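# Bolt the spool piece between two pipe flanges

## Task

Put the spool piece between the two pipe flanges, lined up with them. At both ends, pass a bolt through the pipe's flange and the matching spool flange. Each bolt must stick out far enough to take a washer and a full nut with some thread still visible, and this must hold wherever the spool slides within the gap. Any number of the three arms may be used.

## Robot and tools

Robots: three Kinova Gen3 arms, arm1, arm2 and arm3, each ending in a five-finger right hand. Bases in the scene frame (metres): arm1 at (0.552, 0.000, 0.764), turned about 180 degrees so it faces -x; arm2 at (-0.001, 0.651, 0.778), facing -y; arm3 at (-0.001, -0.648, 0.804), facing +y. Each base looks along its own +x. Tables under the arms are at z=0.720. Reach is about 1.06 m from the joint 1 axis.

Frame: one scene frame, metres, origin on the floor, +z up. The hand point sits 0.045 m in front of the palm; its +z runs along straightened fingers, +y out of the palm, +x across the palm away from the thumb. Straight fingers extend 0.06 to 0.07 m past the point, 0.06 m behind it along -y. A wrist bracket on the little-finger side can strike things. The wrist camera is on the little-finger side, aimed at the hand point.

move: one action for any subset of arms. Arguments arm1, arm2, arm3 (each an object or null) and cameras. Inside an arm's object:
- joints: a dict of absolute targets by name. joint1_rad to joint7_rad in radians (limits: joints 1, 3, 5, 7 within +-6.283; joint2 +-2.249; joint4 +-2.579; joint6 +-2.099). Hand keys hand_little, hand_ring, hand_middle, hand_index, hand_thumb_bend (+1 straight, -1 curled) and hand_thumb_turn (+1 beside palm, -1 opposite the fingers), each -1 to 1. hand_force_limit (-1 to 1, about 0 to 10 N at the fingertip, 15 N for thumb motors) and hand_speed (-0.96 to 1) are settings only.
- target: one list of 7 numbers [x, y, z, qw, qx, qy, qz], an absolute pose of the hand point in the scene frame, in metres and a unit quaternion. The hand moves along a straight line from its hand_target toward it. Only hand_ keys may accompany it in joints, otherwise the call is refused.
- speed: top hand speed along the line, 0.002 to 0.5 m/s (default 0.25); rotation capped at twice this in rad/s.
- min_time_s: 0.1 to 8 s, the shortest duration for that arm's joint motions.
cameras: names from arm1_cam_wrist, arm2_cam_wrist, arm3_cam_wrist, cam_high, cam_low, or all; [] for none. An empty move returns full state and all images.
All arms in one action start together; hand paths in the same action finish together. Paths ignore obstacles and other arms, and a hand may trail, wander off, or overshoot its speed near full stretch. An arm left out can still be driving toward an earlier target.

wait: seconds from 0 to 10, plus optional cameras; commands nothing new.
zoom_image: camera name and region [x0, y0, x1, y1] in pixels of that camera's newest image, origin top-left, at most 504 by 504.
show_instructions: no arguments; shows the reference page (a five-finger hand diagram).
finished_scene: optional scene=1; final. The bolts must stay in place with no robot holding anything.

If a move or wait is refused or halted by a stop, the remaining move, wait and finished_scene calls in that same reply are skipped.

Result lines: "move" names the arms commanded; "as last shown" means an arm got nothing and its statuses read "not commanded". "pictures" lists image order. "hand" is the measured hand pose (may be off at long reach); "hand_target" is the pose the drive is holding. joint_positions lists joints and hand motors on the command scale plus both settings. Joint velocities are rad/s; "within noise" means settled. Joint torques are in N m, positive toward larger joint values. Flange force is the external force in the end-effector axes (noisy, "no reading" near singularities). hand_stopped_by gives six words for little, ring, middle, index, thumb_bend, thumb_turn: moving, target, force, stalled or fault. The *_load_n values are fingertip forces in N, positive when pushed open; a lost grip shows as loads near 0.

Statuses: done means within 0.01 rad per joint, or 1 cm and 2 degrees for a hand. off_target means resting short, possibly still pushing. time_out drops the target and holds. "joint command not followed" or "pose unreachable" means a safety check is holding the arm back; not_followed means the motion ended that way. A torque fault (joint torque over 104.5 N m for joints 1-4 or 51.3 N m for 5-7, or a joint drifting over 5 degrees from plan) halts that arm for 10 s; resend targets afterward. MOTOR HOT appears at 60 C; at 75 C an OVER-TEMPERATURE FAULT lets the arm sag for 30-60 s, after which resend keys marked limit_stop_at_motor_heat.

Gripping: a finger motor starts only when its target changes by 0.002 or more and stops at the target or at the force limit, then locks. For a soft grip use hand_speed -0.94 or lower. To squeeze harder, raise hand_force_limit and send a more-closed target; to loosen, send a more-open one. Thumb turned fully in front wraps objects about 0.035 to 0.065 m thick; handles down to 0.025 m; thumb tip against index pad pinches light items. At the start, force limit is 0 and hand_speed -0.8.

Joint speed limits: joints 1-4 up to 1.39 rad/s, 5-7 up to 1.22 rad/s. Joint-target moves can swing the hand widely.

Avoid: squeezing or shoving two robots together (closing fingers on another hand counts), hard hits, knocking anything out of the work area or letting it fall, drops of any height, releasing moving parts, heavy strain on fingers, and long stretched-out holds that overheat motors. Loose objects may occasionally be nudged by outside disturbances.

Cameras: cam_high (overhead, 896x504), cam_low (side view from -x, 896x504), and the three wrist fisheye cameras (672x504), calibrated in OpenCV conventions.

Each tool is called as name(argument=value, ...) on one line, values as JSON.

Reference images:

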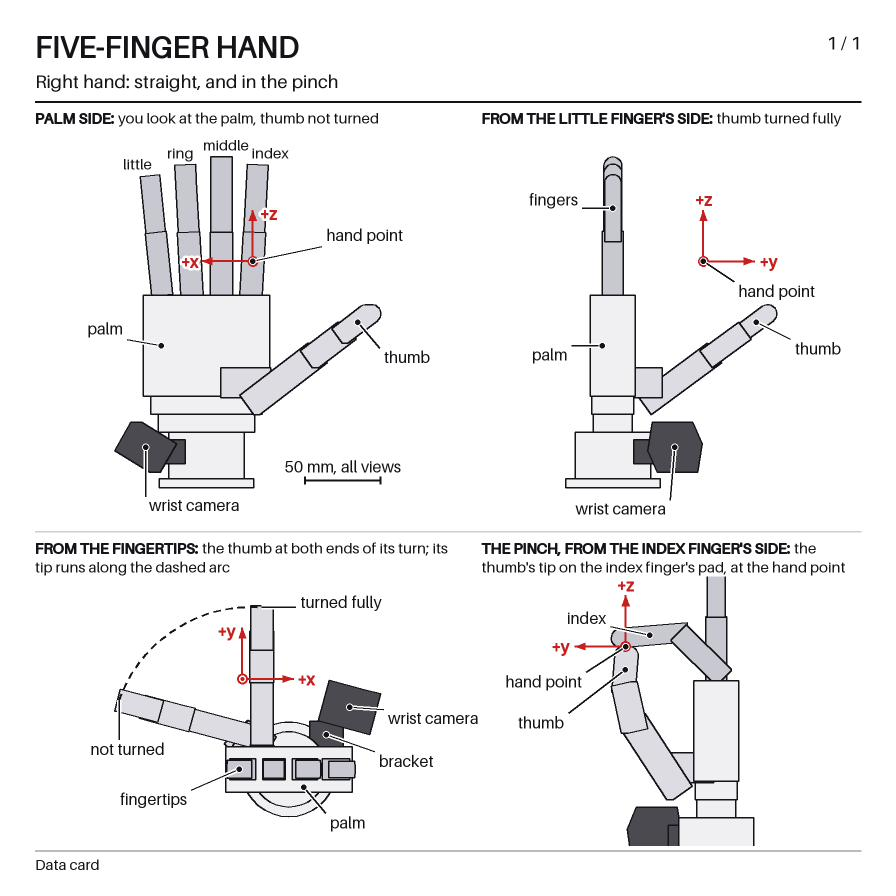

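## Session

move()

Scene clock: 0.00 s.
Joint torques (N m): no reading
Motor temperatures (°C): arm1=[33 31 32 35 42 40 33] | arm2=[33 32 31 31 42 37 41] | arm3=[36 28 30 32 36 38 36]
Flange force (N): no reading
Joint velocities: within noise
arm1.joint_positions: joint1_rad=+0.157 joint2_rad=-0.406 joint3_rad=-0.037 joint4_rad=+1.376 joint5_rad=-0.130 joint6_rad=+1.915 joint7_rad=-1.569 hand_little=+1.000 hand_ring=+1.000 hand_middle=+1.000 hand_index=+1.000 hand_thumb_turn=+1.000 hand_thumb_bend=+1.000 hand_force_limit=+0.000 hand_speed=-0.800
arm1.joint_status: not commanded
arm1.hand_stopped_by: target,target,target,target,target,target
arm1.little_load_n: 0.0
arm1.ring_load_n: 0.0
arm1.middle_load_n: 0.0
arm1.index_load_n: 0.0
arm1.thumb_bend_load_n: 0.0
arm1.thumb_turn_load_n: 0.0
arm1.hand: x=+0.3426 y=-0.0600 z=+1.3156 quat_wxyz=(-0.039, -0.991, +0.027, +0.128) (m; scene frame)
arm1.hand_target: x=+0.3426 y=-0.0600 z=+1.3156 quat_wxyz=(-0.039, -0.991, +0.027, +0.128) (m; scene frame)
arm1.hand_status: not commanded
arm2.joint_positions: joint1_rad=+0.757 joint2_rad=-0.568 joint3_rad=-0.161 joint4_rad=+1.430 joint5_rad=-0.009 joint6_rad=+2.061 joint7_rad=-1.997 hand_little=+1.000 hand_ring=+1.000 hand_middle=+1.000 hand_index=+1.000 hand_thumb_turn=+1.000 hand_thumb_bend=+1.000 hand_force_limit=+0.000 hand_speed=-0.800
arm2.joint_status: not commanded
arm2.hand_stopped_by: target,target,target,target,target,target
arm2.little_load_n: 0.0
arm2.ring_load_n: 0.0
arm2.middle_load_n: 0.0
arm2.index_load_n: 0.0
arm2.thumb_bend_load_n: 0.0
arm2.thumb_turn_load_n: 0.0
arm2.hand: x=-0.0371 y=+0.5139 z=+1.3143 quat_wxyz=(-0.032, -0.957, -0.267, +0.112) (m; scene frame)
arm2.hand_target: x=-0.0371 y=+0.5139 z=+1.3143 quat_wxyz=(-0.032, -0.957, -0.267, +0.112) (m; scene frame)
arm2.hand_status: not commanded
arm3.joint_positions: joint1_rad=-0.275 joint2_rad=-0.264 joint3_rad=-0.122 joint4_rad=+1.529 joint5_rad=-0.019 joint6_rad=+1.966 joint7_rad=-2.030 hand_little=+1.000 hand_ring=+1.000 hand_middle=+1.000 hand_index=+1.000 hand_thumb_turn=+1.000 hand_thumb_bend=+1.000 hand_force_limit=+0.000 hand_speed=-0.800
arm3.joint_status: not commanded
arm3.hand_stopped_by: target,target,target,target,target,target
arm3.little_load_n: 0.0
arm3.ring_load_n: 0.0
arm3.middle_load_n: 0.0
arm3.index_load_n: 0.0
arm3.thumb_bend_load_n: 0.0
arm3.thumb_turn_load_n: 0.0
arm3.hand: x=-0.1050 y=-0.4555 z=+1.2620 quat_wxyz=(+0.013, +0.678, -0.734, +0.048) (m; scene frame)
arm3.hand_target: x=-0.1050 y=-0.4555 z=+1.2620 quat_wxyz=(+0.013, +0.678, -0.734, +0.048) (m; scene frame)
arm3.hand_status: not commanded
pictures: arm1_cam_wrist, arm2_cam_wrist, arm3_cam_wrist, cam_high, cam_low

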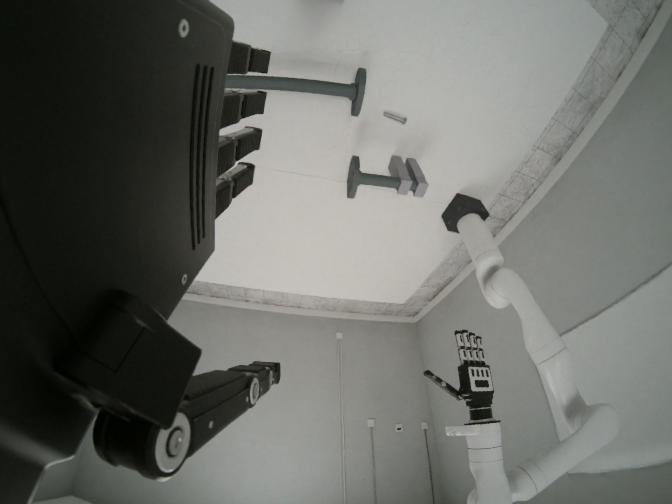

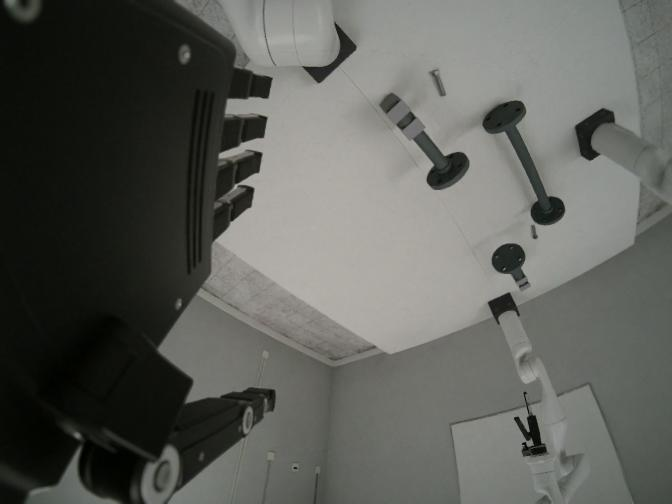

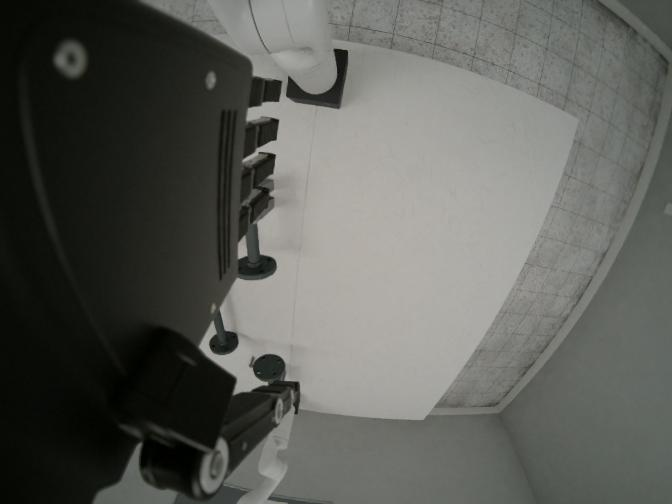

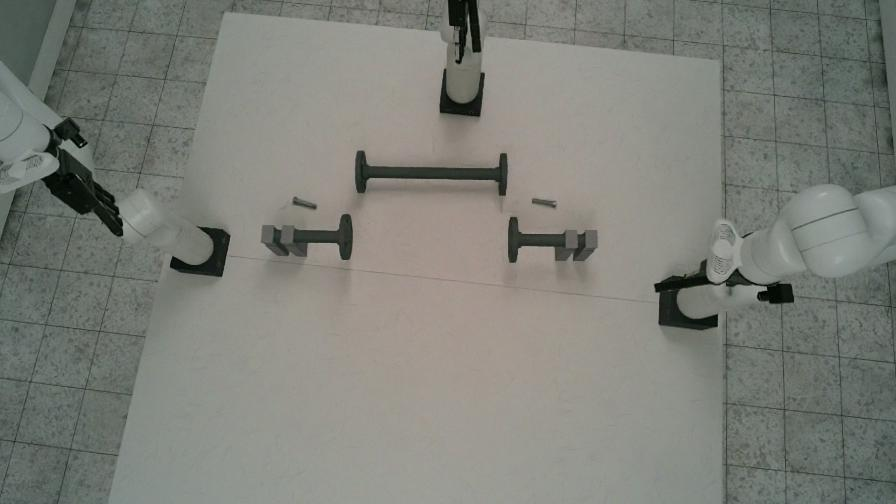

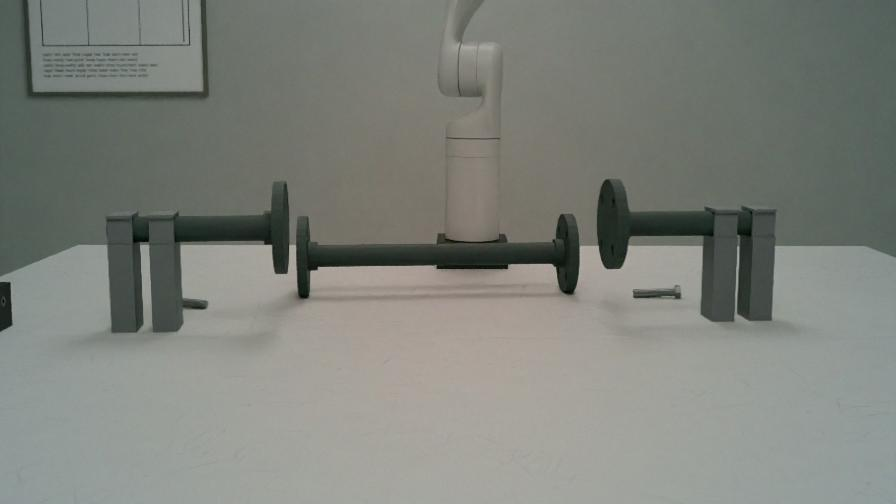

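zoom_image(camera="cam_high", region=[240, 130, 430, 280])

zoom_image(camera="cam_high", region=[430, 130, 620, 280])

zoom_image(camera="cam_low", region=[90, 160, 340, 350])

zoom_image(camera="cam_low", region=[540, 160, 790, 350])

zoom_image(camera="arm1_cam_wrist", region=[220, 40, 480, 240])

zoom_image(camera="arm2_cam_wrist", region=[360, 60, 600, 300])

Scaled by 2.653 from the camera's image (finer frame: 1280x720).

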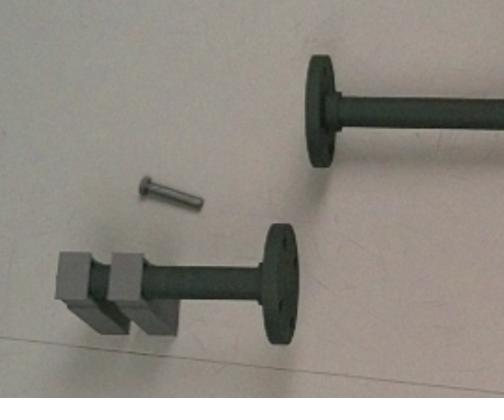

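Scaled by 2.653 from the camera's image (finer frame: 1280x720).

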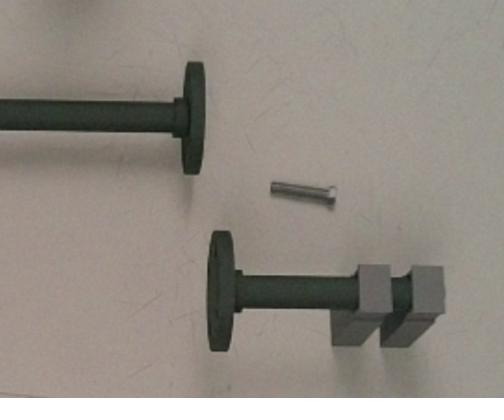

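Scaled by 2.016 from the camera's image (finer frame: 1280x720).

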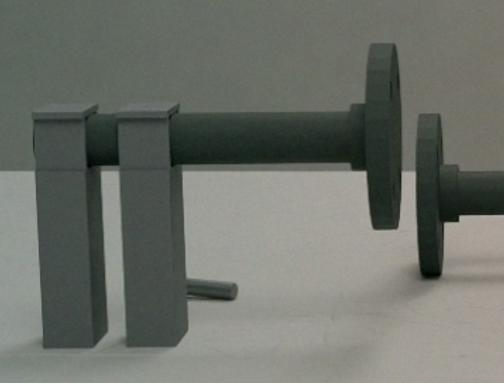

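Scaled by 2.016 from the camera's image (finer frame: 1280x720).

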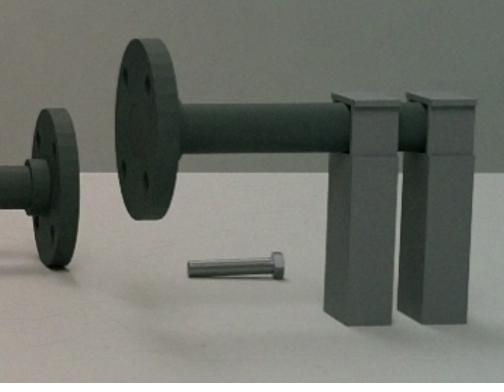

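Scaled by 1.938 from the camera's image (finer frame: 960x720).

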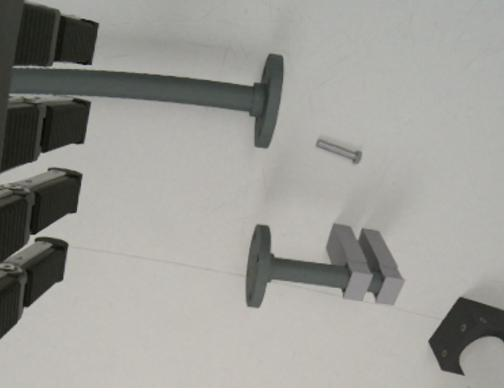

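Scaled by 2.100 from the camera's image (finer frame: 960x720).

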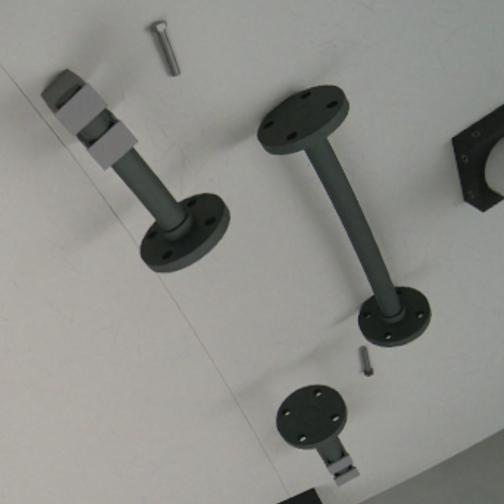

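move(arm1={"target": [0.16, 0.047, 1.02, 0, 0.6813, 0.7319, 0], "speed": 0.25}, arm2={"target": [0.13, 0.42, 1.0, 0, 0.6813, 0.7319, 0], "speed": 0.25}, arm3={"target": [0.18, -0.33, 1.0, 0, 0.7319, -0.6813, 0], "speed": 0.25}, cameras=["all"])

Scene clock: 305.87 s.
Joint torques (N m): arm1=[1.53 -16.13 0.14 -8.75 -0.17 0.06 -0.59] | arm2=[0.68 -1.48 2.67 -5.88 -0.49 -0.16 -0.13] | arm3=[-1.15 -12.91 0.96 -7.54 -0.11 0.3 -0.31]
Motor temperatures (°C): arm1=[33 31 31 35 42 40 33] | arm2=[33 32 30 30 42 36 41] | arm3=[35 28 29 32 36 37 35]
Flange force (N): arm1=[-1.3 0.8 3.6] | arm2=[-1.3 6.4 -2.5] | arm3=[0.5 -5.2 6.0]
move: arm1 done; arm2 done; arm3 done
Joint velocities: within noise
arm1.joint_positions: joint1_rad=+0.001 joint2_rad=+0.387 joint3_rad=+0.177 joint4_rad=+1.501 joint5_rad=-0.080 joint6_rad=+1.257 joint7_rad=+0.257 hand_little=+1.000 hand_ring=+1.000 hand_middle=+1.000 hand_index=+1.000 hand_thumb_turn=+1.000 hand_thumb_bend=+1.000 hand_force_limit=+0.000 hand_speed=-0.800
arm1.joint_status: not commanded
arm1.hand_stopped_by: target,target,target,target,target,target
arm1.little_load_n: 0.0
arm1.ring_load_n: 0.0
arm1.middle_load_n: 0.5
arm1.index_load_n: 0.0
arm1.thumb_bend_load_n: 0.0
arm1.thumb_turn_load_n: 0.0
arm1.hand: x=+0.1600 y=+0.0470 z=+1.0200 quat_wxyz=(+0.000, -0.681, -0.732, +0.000)
arm1.hand_target: x=+0.1600 y=+0.0470 z=+1.0200 quat_wxyz=(+0.000, -0.681, -0.732, +0.000)
arm1.hand_status: done (0.000 m and 0.0 deg from the pose sent, 0.364 m and 98.2 deg at the start)
arm2.joint_positions: joint1_rad=+0.421 joint2_rad=-0.174 joint3_rad=-0.690 joint4_rad=+2.220 joint5_rad=-0.140 joint6_rad=+1.049 joint7_rad=-1.697 hand_little=+1.000 hand_ring=+1.000 hand_middle=+1.000 hand_index=+1.000 hand_thumb_turn=+1.000 hand_thumb_bend=+1.000 hand_force_limit=+0.000 hand_speed=-0.800
arm2.joint_status: not commanded
arm2.hand_stopped_by: target,target,target,target,target,target
arm2.little_load_n: 0.0
arm2.ring_load_n: 0.0
arm2.middle_load_n: 0.0
arm2.index_load_n: 0.0
arm2.thumb_bend_load_n: 0.0
arm2.thumb_turn_load_n: 0.0
arm2.hand: x=+0.1300 y=+0.4200 z=+1.0000 quat_wxyz=(+0.000, -0.681, -0.732, +0.000)
arm2.hand_target: x=+0.1300 y=+0.4200 z=+1.0000 quat_wxyz=(+0.000, -0.681, -0.732, +0.000)
arm2.hand_status: done (0.000 m and 0.0 deg from the pose sent, 0.368 m and 64.2 deg at the start)
arm3.joint_positions: joint1_rad=+0.153 joint2_rad=+0.306 joint3_rad=+0.601 joint4_rad=+1.890 joint5_rad=-0.209 joint6_rad=+1.002 joint7_rad=-0.637 hand_little=+1.000 hand_ring=+1.000 hand_middle=+1.000 hand_index=+1.000 hand_thumb_turn=+1.000 hand_thumb_bend=+1.000 hand_force_limit=+0.000 hand_speed=-0.800
arm3.joint_status: not commanded
arm3.hand_stopped_by: target,target,target,target,target,target
arm3.little_load_n: 0.0
arm3.ring_load_n: 0.0
arm3.middle_load_n: 0.0
arm3.index_load_n: 0.0
arm3.thumb_bend_load_n: 0.0
arm3.thumb_turn_load_n: 0.0
arm3.hand: x=+0.1800 y=-0.3300 z=+1.0000 quat_wxyz=(+0.000, +0.732, -0.681, +0.000)
arm3.hand_target: x=+0.1800 y=-0.3300 z=+1.0000 quat_wxyz=(+0.000, +0.732, -0.681, +0.000)
arm3.hand_status: done (0.000 m and 0.0 deg from the pose sent, 0.407 m and 10.3 deg at the start)
pictures: arm1_cam_wrist, arm2_cam_wrist, arm3_cam_wrist, cam_high, cam_low
arm1_cam_wrist: T_world_to_cam=[[0.94217, 0.33473, 0.01664, -0.18718], [0.27154, -0.79152, 0.5475, -0.56947], [0.19643, -0.51132, -0.83664, 0.95905]] pos_world=[0.1426, 0.10229, 1.11728]
arm2_cam_wrist: T_world_to_cam=[[0.93621, 0.35144, -0.00011, -0.27164], [0.30894, -0.82285, 0.47695, -0.16827], [0.16753, -0.44656, -0.87893, 1.15413]] pos_world=[0.11294, 0.47239, 1.09463]
arm3_cam_wrist: T_world_to_cam=[[-0.95321, -0.30191, -0.01528, 0.09601], [-0.26819, 0.82124, 0.50363, -0.17701], [-0.1395, 0.48416, -0.86379, 1.17159]] pos_world=[0.20749, -0.39289, 1.10262]

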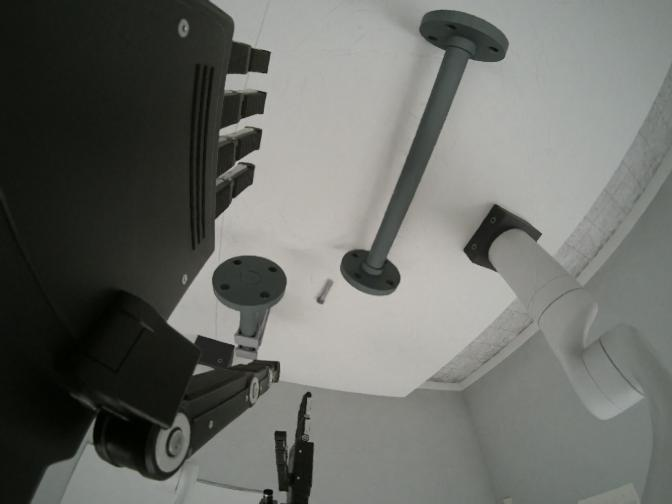

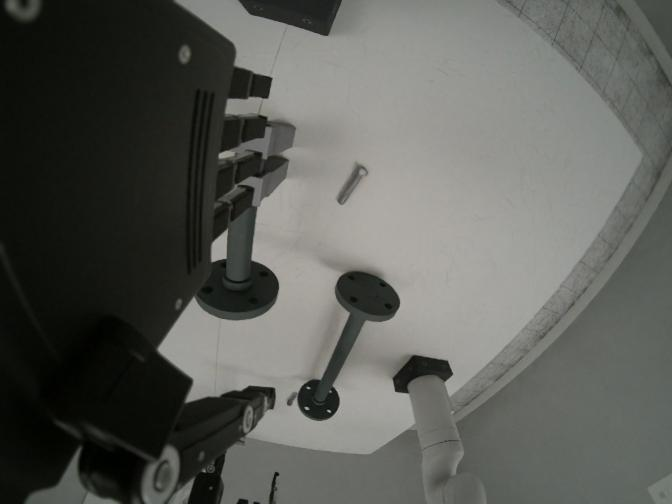

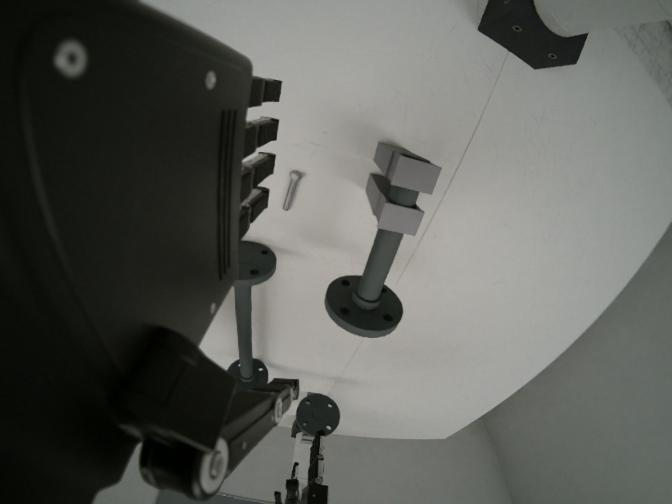

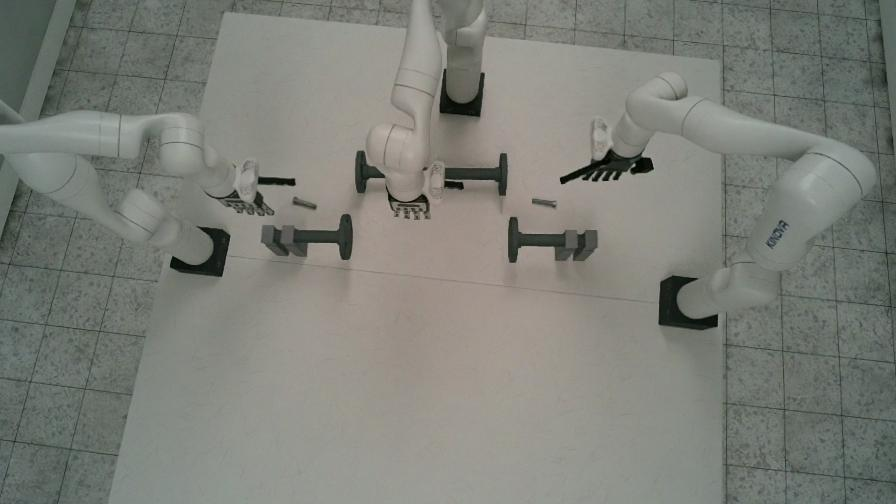

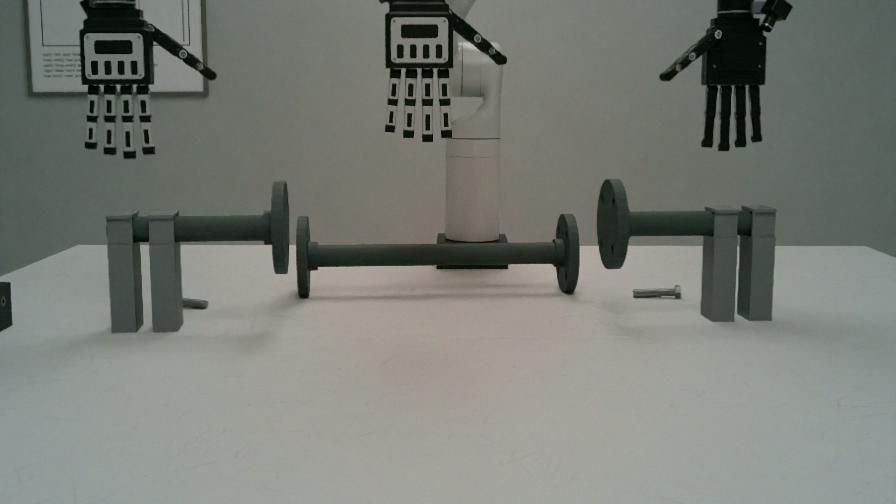

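zoom_image(camera="arm1_cam_wrist", region=[200, 230, 420, 360])

zoom_image(camera="arm1_cam_wrist", region=[400, 0, 520, 80])

zoom_image(camera="arm3_cam_wrist", region=[300, 250, 430, 350])

zoom_image(camera="arm3_cam_wrist", region=[260, 150, 340, 230])

zoom_image(camera="arm2_cam_wrist", region=[180, 220, 420, 430])

Scaled by 2.291 from the camera's image (finer frame: 960x720).

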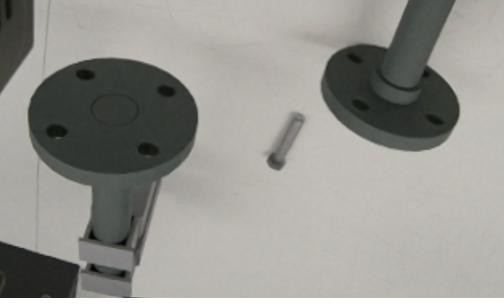

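Scaled by 4.200 from the camera's image (finer frame: 960x720).

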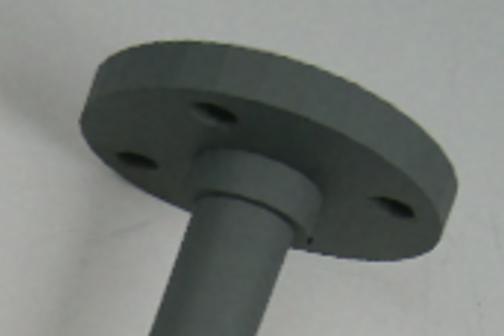

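Scaled by 3.877 from the camera's image (finer frame: 960x720).

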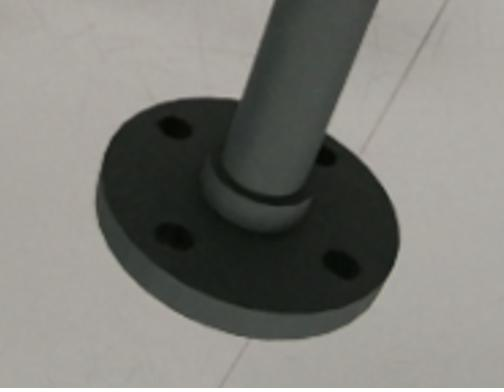

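Scaled by 6.300 from the camera's image (finer frame: 960x720).

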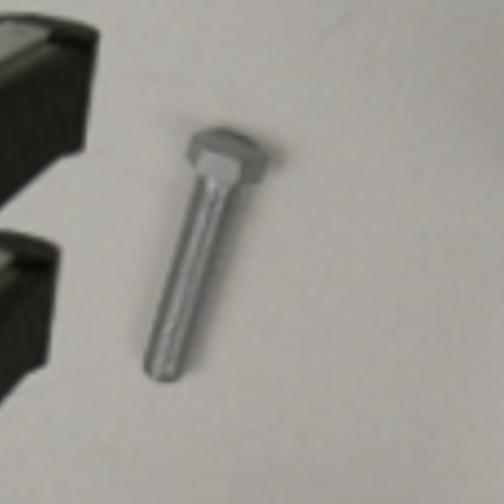

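Scaled by 2.100 from the camera's image (finer frame: 960x720).

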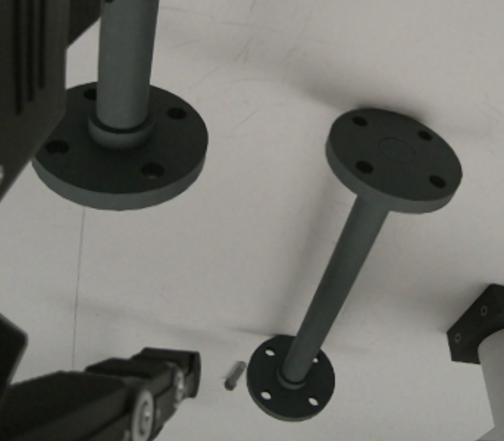

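zoom_image(camera="arm1_cam_wrist", region=[340, 100, 480, 220])

zoom_image(camera="cam_low", region=[260, 200, 620, 310])

Scaled by 3.600 from the camera's image (finer frame: 960x720).

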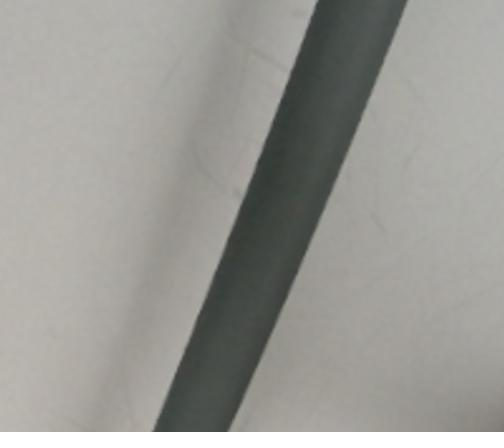

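Scaled by 1.400 from the camera's image (finer frame: 1280x720).

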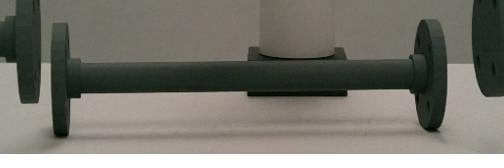

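move(arm1={"target": [0.208, 0.047, 0.82, 0, 0.6794, 0.7337, 0], "speed": 0.25, "joints": {"hand_little": 0.0, "hand_ring": 0.0, "hand_middle": 0.0, "hand_index": 0.0, "hand_speed": -0.4}}, cameras=["arm1_cam_wrist", "cam_low", "cam_high"])

Scene clock: 389.57 s.
Joint torques (N m): arm1=[1.61 -16.42 0.19 -5.58 -0.13 0.08 -0.59] | arm2=[0.63 -1.51 2.63 -5.86 -0.52 -0.18 -0.1] | arm3=[-1.22 -12.97 1.08 -7.58 -0.12 0.3 -0.3]
Motor temperatures (°C): arm1=[33 32 31 35 42 40 33] | arm2=[33 31 30 30 42 36 41] | arm3=[35 28 29 32 36 37 35]
Flange force (N): arm1=[-2.9 1.0 3.3] | arm2=[-1.5 6.4 -2.6] | arm3=[0.5 -5.4 6.3]
move: arm1 done
Joint velocities: within noise
arm1.joint_positions: joint1_rad=+0.042 joint2_rad=+0.583 joint3_rad=+0.124 joint4_rad=+1.955 joint5_rad=-0.136 joint6_rad=+0.607 joint7_rad=+0.331 hand_little=+0.000 hand_ring=+0.000 hand_middle=+0.000 hand_index=+0.000 hand_thumb_turn=+1.000 hand_thumb_bend=+1.000 hand_force_limit=+0.000 hand_speed=-0.400
arm1.joint_status: all done
arm1.hand_stopped_by: target,target,target,target,target,target
arm1.little_load_n: 0.0
arm1.ring_load_n: 0.0
arm1.middle_load_n: 0.0
arm1.index_load_n: 0.5
arm1.thumb_bend_load_n: 0.0
arm1.thumb_turn_load_n: 0.0
arm1.hand: x=+0.2080 y=+0.0470 z=+0.8200 quat_wxyz=(+0.000, -0.679, -0.734, +0.000)
arm1.hand_target: x=+0.2080 y=+0.0470 z=+0.8200 quat_wxyz=(+0.000, -0.679, -0.734, +0.000)
arm1.hand_status: done (0.000 m and 0.0 deg from the pose sent, 0.206 m and 0.3 deg at the start)
arm2, arm3: as last shown
pictures: arm1_cam_wrist, cam_high, cam_low
arm1_cam_wrist: T_world_to_cam=[[0.9404, 0.33965, 0.01662, -0.22899], [0.27568, -0.79008, 0.54752, -0.47398], [0.19909, -0.51031, -0.83663, 0.78166]] pos_world=[0.19039, 0.10218, 0.91728]

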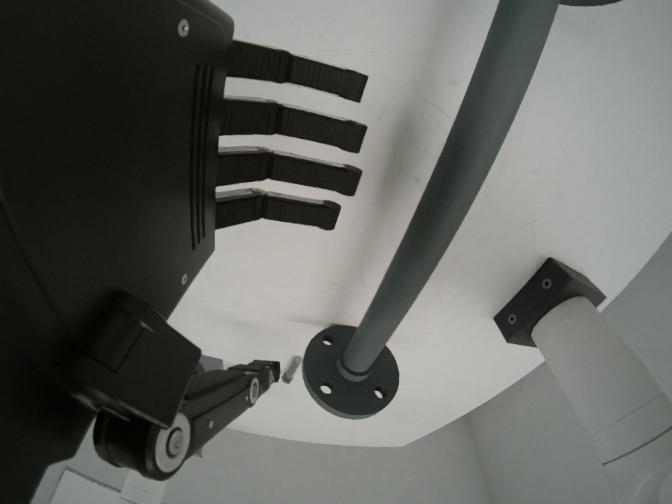

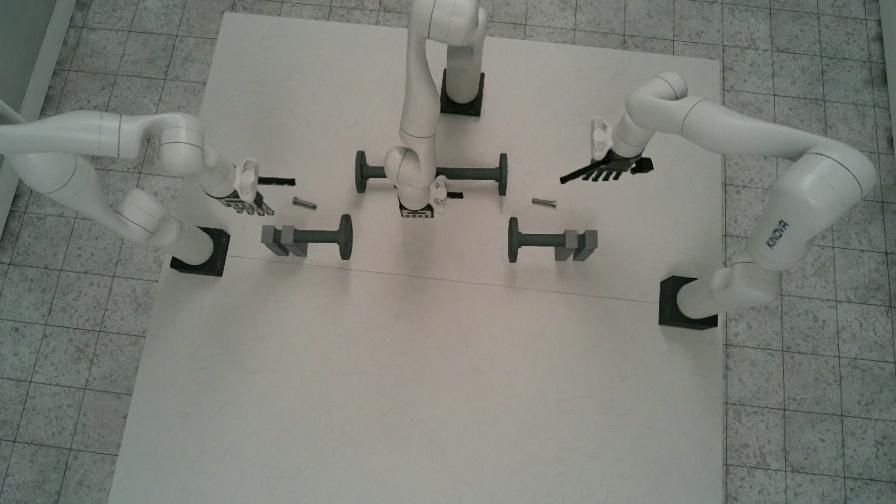

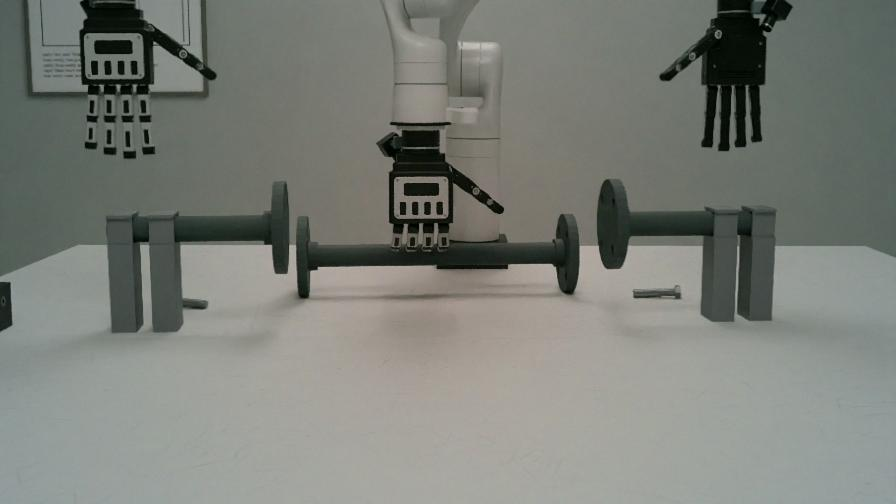

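move(arm1={"target": [0.208, 0.022, 0.768, 0, 0.6794, 0.7337, 0], "speed": 0.15}, cameras=["arm1_cam_wrist", "cam_low"])

zoom_image(camera="cam_low", region=[330, 150, 560, 310])

Scene clock: 397.37 s.
Joint torques (N m): arm1=[1.55 -17.05 0.23 -4.53 -0.12 0.04 -0.59] | arm2=[0.8 -1.45 2.72 -5.96 -0.54 -0.14 -0.11] | arm3=[-1.24 -13 0.93 -7.53 -0.12 0.33 -0.32]
Motor temperatures (°C): arm1=[33 32 31 35 42 40 33] | arm2=[33 31 30 30 42 36 41] | arm3=[35 28 29 32 36 37 35]
Flange force (N): arm1=[-3.1 1.3 2.9] | arm2=[-1.2 6.7 -2.2] | arm3=[0.5 -5.6 6.3]
move: arm1 done
Joint velocities: within noise
arm1.joint_positions: joint1_rad=-0.001 joint2_rad=+0.693 joint3_rad=+0.099 joint4_rad=+1.996 joint5_rad=-0.164 joint6_rad=+0.455 joint7_rad=+0.295 hand_little=+0.000 hand_ring=+0.000 hand_middle=+0.000 hand_index=+0.000 hand_thumb_turn=+1.000 hand_thumb_bend=+1.000 hand_force_limit=+0.000 hand_speed=-0.400
arm1.joint_status: not commanded
arm1.hand_stopped_by: target,target,target,target,target,target
arm1.little_load_n: 0.0
arm1.ring_load_n: 0.0
arm1.middle_load_n: 0.0
arm1.index_load_n: 0.0
arm1.thumb_bend_load_n: 0.0
arm1.thumb_turn_load_n: 0.0
arm1.hand: x=+0.2080 y=+0.0220 z=+0.7680 quat_wxyz=(+0.000, -0.679, -0.734, +0.000)
arm1.hand_target: x=+0.2080 y=+0.0220 z=+0.7680 quat_wxyz=(+0.000, -0.679, -0.734, +0.000)
arm1.hand_status: done (0.000 m and 0.0 deg from the pose sent, 0.058 m and 0.0 deg at the start)
arm2, arm3: as last shown
arm2.little_load_n: -0.5
arm2.middle_load_n: -0.5
arm1_cam_wrist: T_world_to_cam=[[0.94042, 0.3396, 0.01654, -0.21957], [0.2757, -0.79012, 0.54745, -0.4652], [0.19898, -0.51027, -0.83668, 0.72546]] pos_world=[0.19039, 0.07718, 0.86528]

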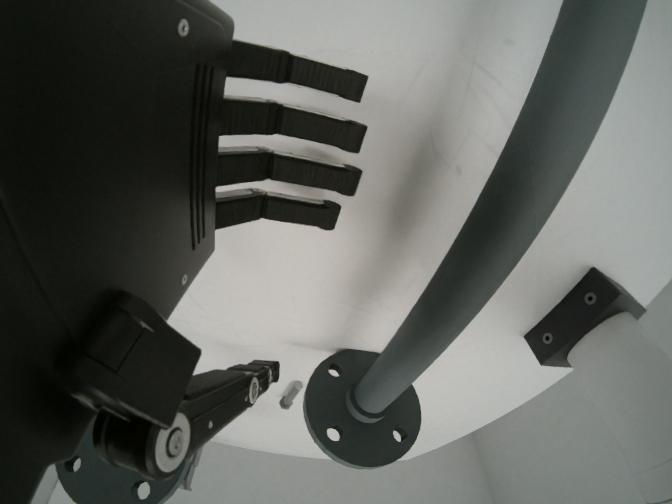

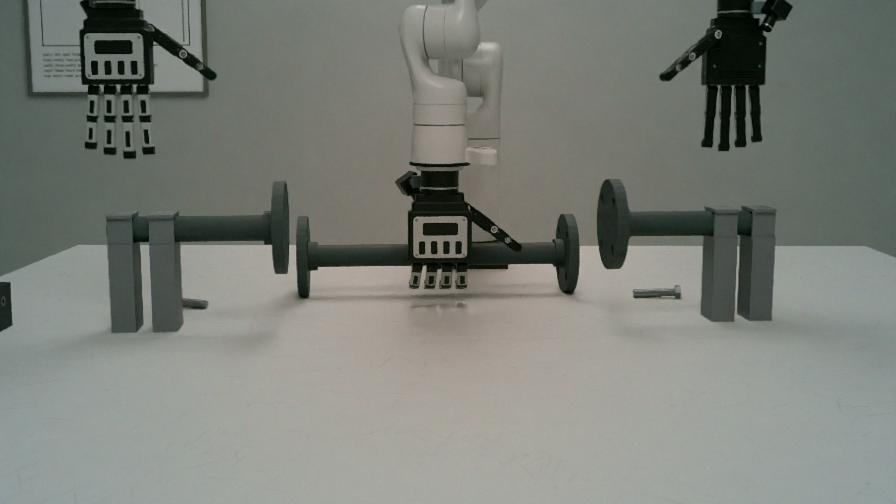

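Scaled by 2.191 from the camera's image (finer frame: 1280x720).

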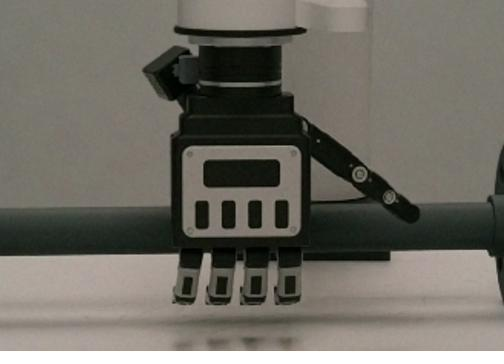

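move(arm1={"target": [0.208, 0.022, 0.765, 0, 0.6794, 0.7337, 0], "speed": 0.1})

move(arm1={"target": [0.300, 0.0286, 0.765, 0, 0.6794, 0.7337, 0], "speed": 0.08}, cameras=["arm1_cam_wrist", "cam_low", "cam_high"])

zoom_image(camera="arm1_cam_wrist", region=[180, 0, 440, 260])

Scene clock: 408.93 s.
Joint torques (N m): arm1=[1.55 -17.12 0.2 -4.44 -0.12 0.06 -0.58] | arm2=[0.71 -1.5 2.62 -5.9 -0.48 -0.1 -0.09] | arm3=[-1.2 -12.98 0.97 -7.56 -0.09 0.33 -0.33]
Motor temperatures (°C): arm1=[33 32 31 35 42 39 33] | arm2=[33 31 30 30 42 36 41] | arm3=[35 28 29 32 36 37 35]
Flange force (N): arm1=[-3.1 1.2 3.0] | arm2=[-1.4 6.5 -2.2] | arm3=[0.5 -5.4 6.3]
move: arm1 done
Joint velocities: within noise
arm1.joint_positions: joint1_rad=+0.000 joint2_rad=+0.700 joint3_rad=+0.097 joint4_rad=+1.997 joint5_rad=-0.165 joint6_rad=+0.447 joint7_rad=+0.296 hand_little=+0.000 hand_ring=+0.000 hand_middle=+0.000 hand_index=+0.000 hand_thumb_turn=+1.000 hand_thumb_bend=+1.000 hand_force_limit=+0.000 hand_speed=-0.400
arm1.joint_status: not commanded
arm1.hand_stopped_by: target,target,target,target,target,target
arm1.little_load_n: 0.0
arm1.ring_load_n: 0.0
arm1.middle_load_n: 0.0
arm1.index_load_n: 0.0
arm1.thumb_bend_load_n: 0.0
arm1.thumb_turn_load_n: 0.0
arm1.hand: x=+0.2080 y=+0.0220 z=+0.7650 quat_wxyz=(+0.000, -0.679, -0.734, +0.000)
arm1.hand_target: x=+0.2080 y=+0.0220 z=+0.7650 quat_wxyz=(+0.000, -0.679, -0.734, +0.000)
arm1.hand_status: done (0.000 m and 0.0 deg from the pose sent, 0.003 m and 0.0 deg at the start)
arm2, arm3: as last shown
arm2.little_load_n: 0.0
arm2.middle_load_n: 0.0
arm3.ring_load_n: -0.5
pictures: none

Scene clock: 410.60 s.
Joint torques (N m): arm1=[1.53 -12.82 0.07 -2.85 0 -0.39 -0.6] | arm2=[0.68 -1.36 2.62 -5.93 -0.49 -0.12 -0.1] | arm3=[-1.19 -12.97 1.08 -7.57 -0.13 0.34 -0.28]
Motor temperatures (°C): arm1=[33 32 31 35 42 39 33] | arm2=[33 31 30 30 42 36 41] | arm3=[35 28 29 32 36 37 35]
Flange force (N): arm1=[-4.2 0.8 -2.4] | arm2=[-0.9 6.3 -2.5] | arm3=[0.5 -5.2 6.3]
move: arm1 done
Joint velocities: within noise
arm1.joint_positions: joint1_rad=+0.068 joint2_rad=+0.614 joint3_rad=+0.053 joint4_rad=+2.290 joint5_rad=-0.170 joint6_rad=+0.237 joint7_rad=+0.349 hand_little=+0.000 hand_ring=+0.000 hand_middle=+0.000 hand_index=+0.000 hand_thumb_turn=+1.000 hand_thumb_bend=+1.000 hand_force_limit=+0.000 hand_speed=-0.400
arm1.joint_status: not commanded
arm1.hand_stopped_by: target,target,target,target,target,target
arm1.little_load_n: 0.0
arm1.ring_load_n: 0.0
arm1.middle_load_n: 0.0
arm1.index_load_n: 0.0
arm1.thumb_bend_load_n: 0.5
arm1.thumb_turn_load_n: 0.0
arm1.hand: x=+0.3000 y=+0.0286 z=+0.7650 quat_wxyz=(+0.000, -0.679, -0.734, +0.000)
arm1.hand_target: x=+0.3000 y=+0.0286 z=+0.7650 quat_wxyz=(+0.000, -0.679, -0.734, +0.000)
arm1.hand_status: done (0.000 m and 0.0 deg from the pose sent, 0.092 m and 0.0 deg at the start)
arm2, arm3: as last shown
arm3.ring_load_n: 0.0
pictures: arm1_cam_wrist, cam_high, cam_low
arm1_cam_wrist: T_world_to_cam=[[0.9404, 0.33965, 0.01662, -0.30835], [0.27568, -0.79008, 0.54752, -0.48377], [0.19909, -0.51031, -0.83663, 0.70794]] pos_world=[0.28239, 0.08378, 0.86228]

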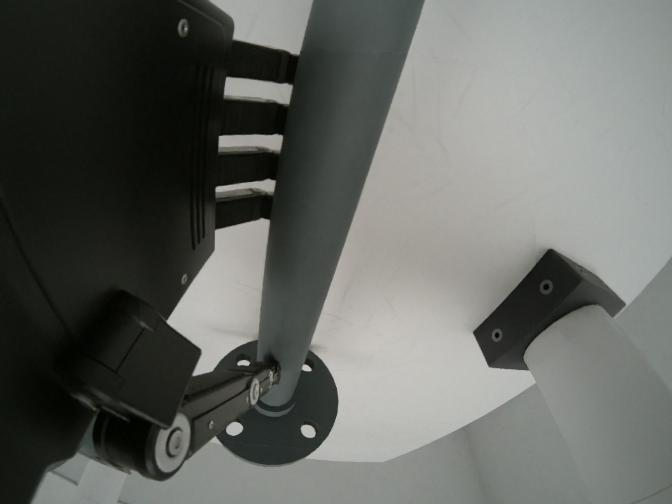

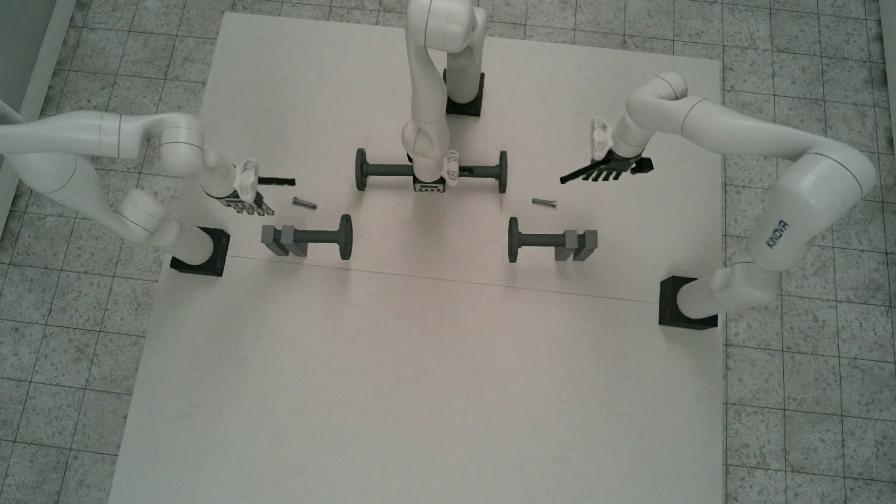

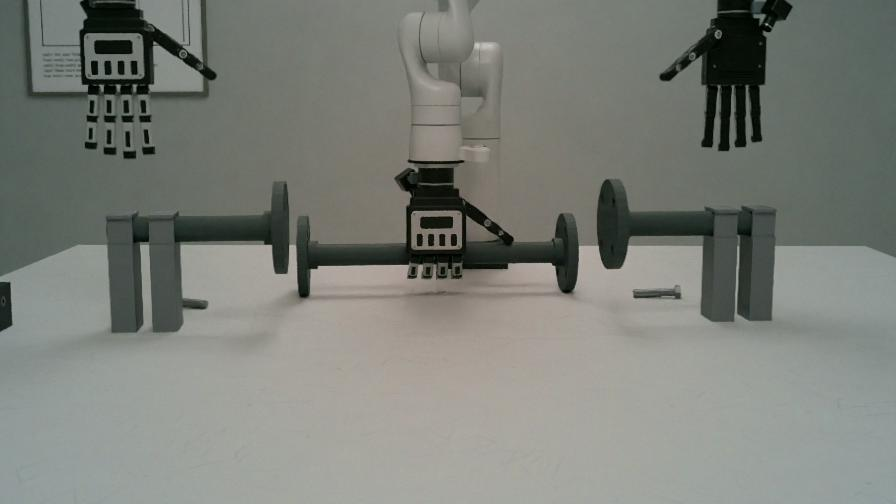

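Scaled by 1.938 from the camera's image (finer frame: 960x720).

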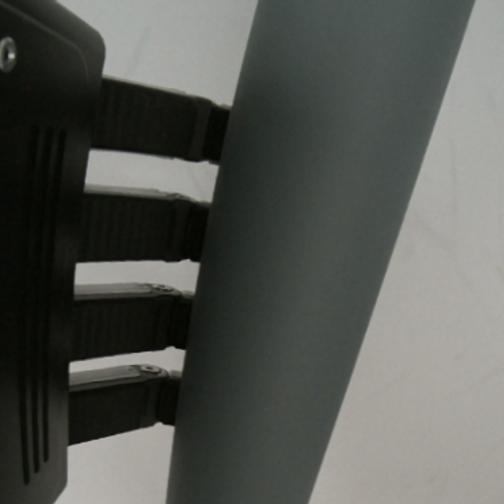

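move(arm1={"target": [0.308, 0.0292, 0.765, 0, 0.6794, 0.7337, 0], "speed": 0.05}, cameras=["arm1_cam_wrist", "cam_low", "cam_high"])

zoom_image(camera="arm1_cam_wrist", region=[180, 0, 440, 260])

Scene clock: 417.57 s.
Joint torques (N m): arm1=[1.13 -12.35 -0.43 -2.22 -0.07 -0.1 -0.61] | arm2=[0.68 -1.45 2.59 -5.82 -0.44 -0.17 -0.07] | arm3=[-1.18 -12.96 1 -7.62 -0.11 0.34 -0.32]
Motor temperatures (°C): arm1=[33 32 31 35 42 39 33] | arm2=[33 31 30 30 42 36 41] | arm3=[35 28 29 32 36 37 35]
Flange force (N): arm1=[-2.8 0.1 -2.6] | arm2=[-1.2 6.4 -2.8] | arm3=[0.7 -5.2 6.5]
move: arm1 done
Joint velocities: within noise
arm1.joint_positions: joint1_rad=+0.076 joint2_rad=+0.608 joint3_rad=+0.048 joint4_rad=+2.315 joint5_rad=-0.170 joint6_rad=+0.218 joint7_rad=+0.354 hand_little=+0.000 hand_ring=+0.000 hand_middle=+0.000 hand_index=+0.000 hand_thumb_turn=+1.000 hand_thumb_bend=+1.000 hand_force_limit=+0.000 hand_speed=-0.400
arm1.joint_status: not commanded
arm1.hand_stopped_by: target,target,target,target,target,target
arm1.little_load_n: 0.0
arm1.ring_load_n: 0.0
arm1.middle_load_n: 0.0
arm1.index_load_n: 0.0
arm1.thumb_bend_load_n: 0.5
arm1.thumb_turn_load_n: 0.0
arm1.hand: x=+0.3080 y=+0.0292 z=+0.7650 quat_wxyz=(+0.000, -0.679, -0.734, +0.000)
arm1.hand_target: x=+0.3080 y=+0.0292 z=+0.7650 quat_wxyz=(+0.000, -0.679, -0.734, +0.000)
arm1.hand_status: done (0.000 m and 0.0 deg from the pose sent, 0.008 m and 0.0 deg at the start)
arm2, arm3: as last shown
arm2.middle_load_n: -0.5
pictures: arm1_cam_wrist, cam_high, cam_low
arm1_cam_wrist: T_world_to_cam=[[0.94042, 0.3396, 0.01654, -0.31601], [0.2757, -0.79012, 0.54745, -0.48544], [0.19898, -0.51027, -0.83668, 0.70672]] pos_world=[0.29039, 0.08438, 0.86228]

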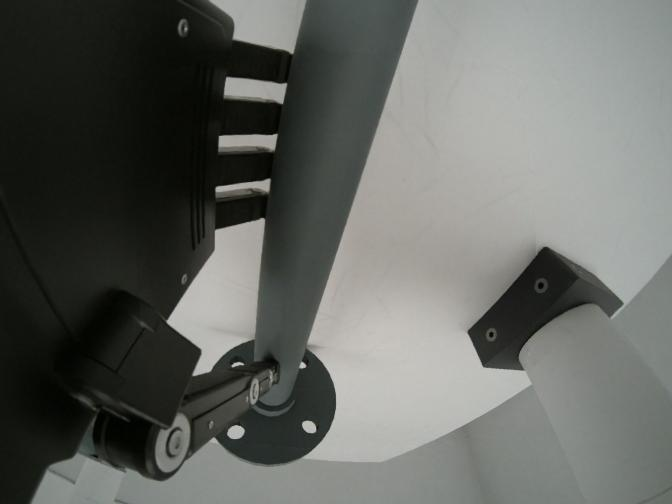

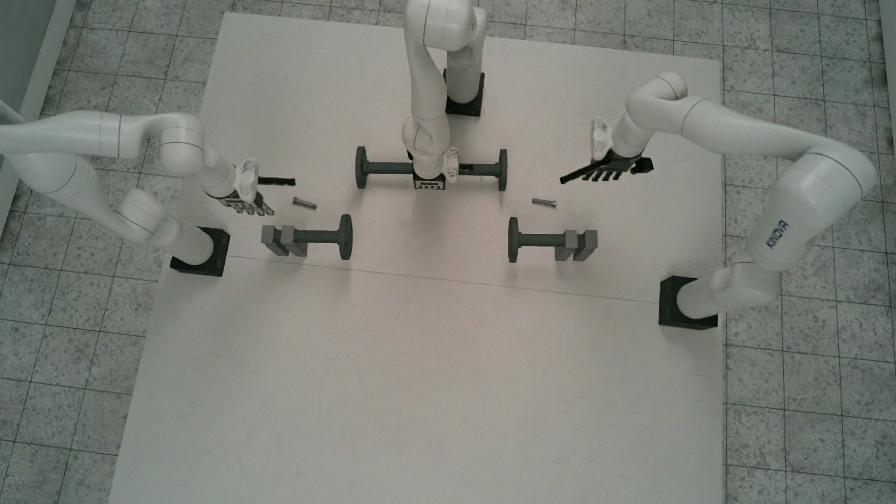

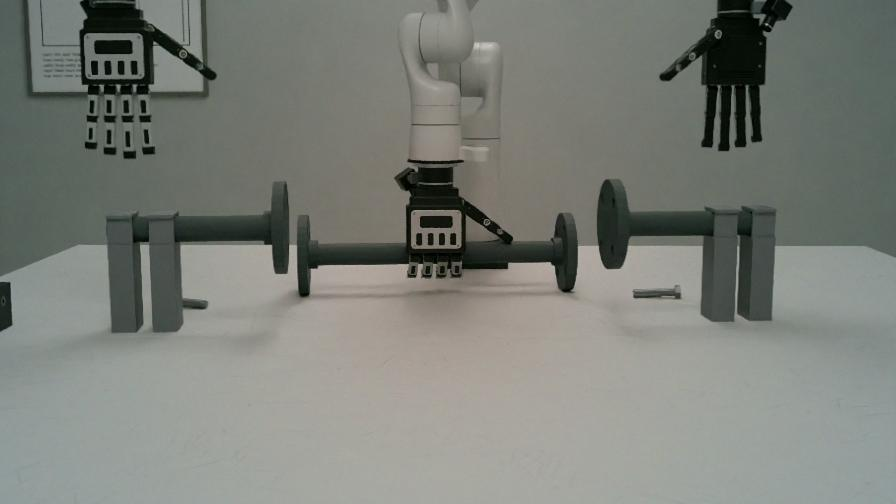

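Scaled by 1.938 from the camera's image (finer frame: 960x720).

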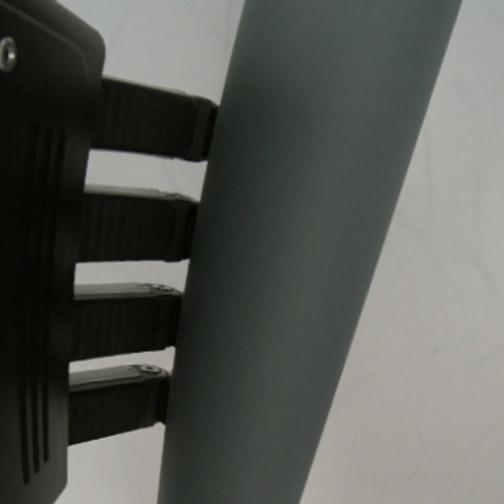

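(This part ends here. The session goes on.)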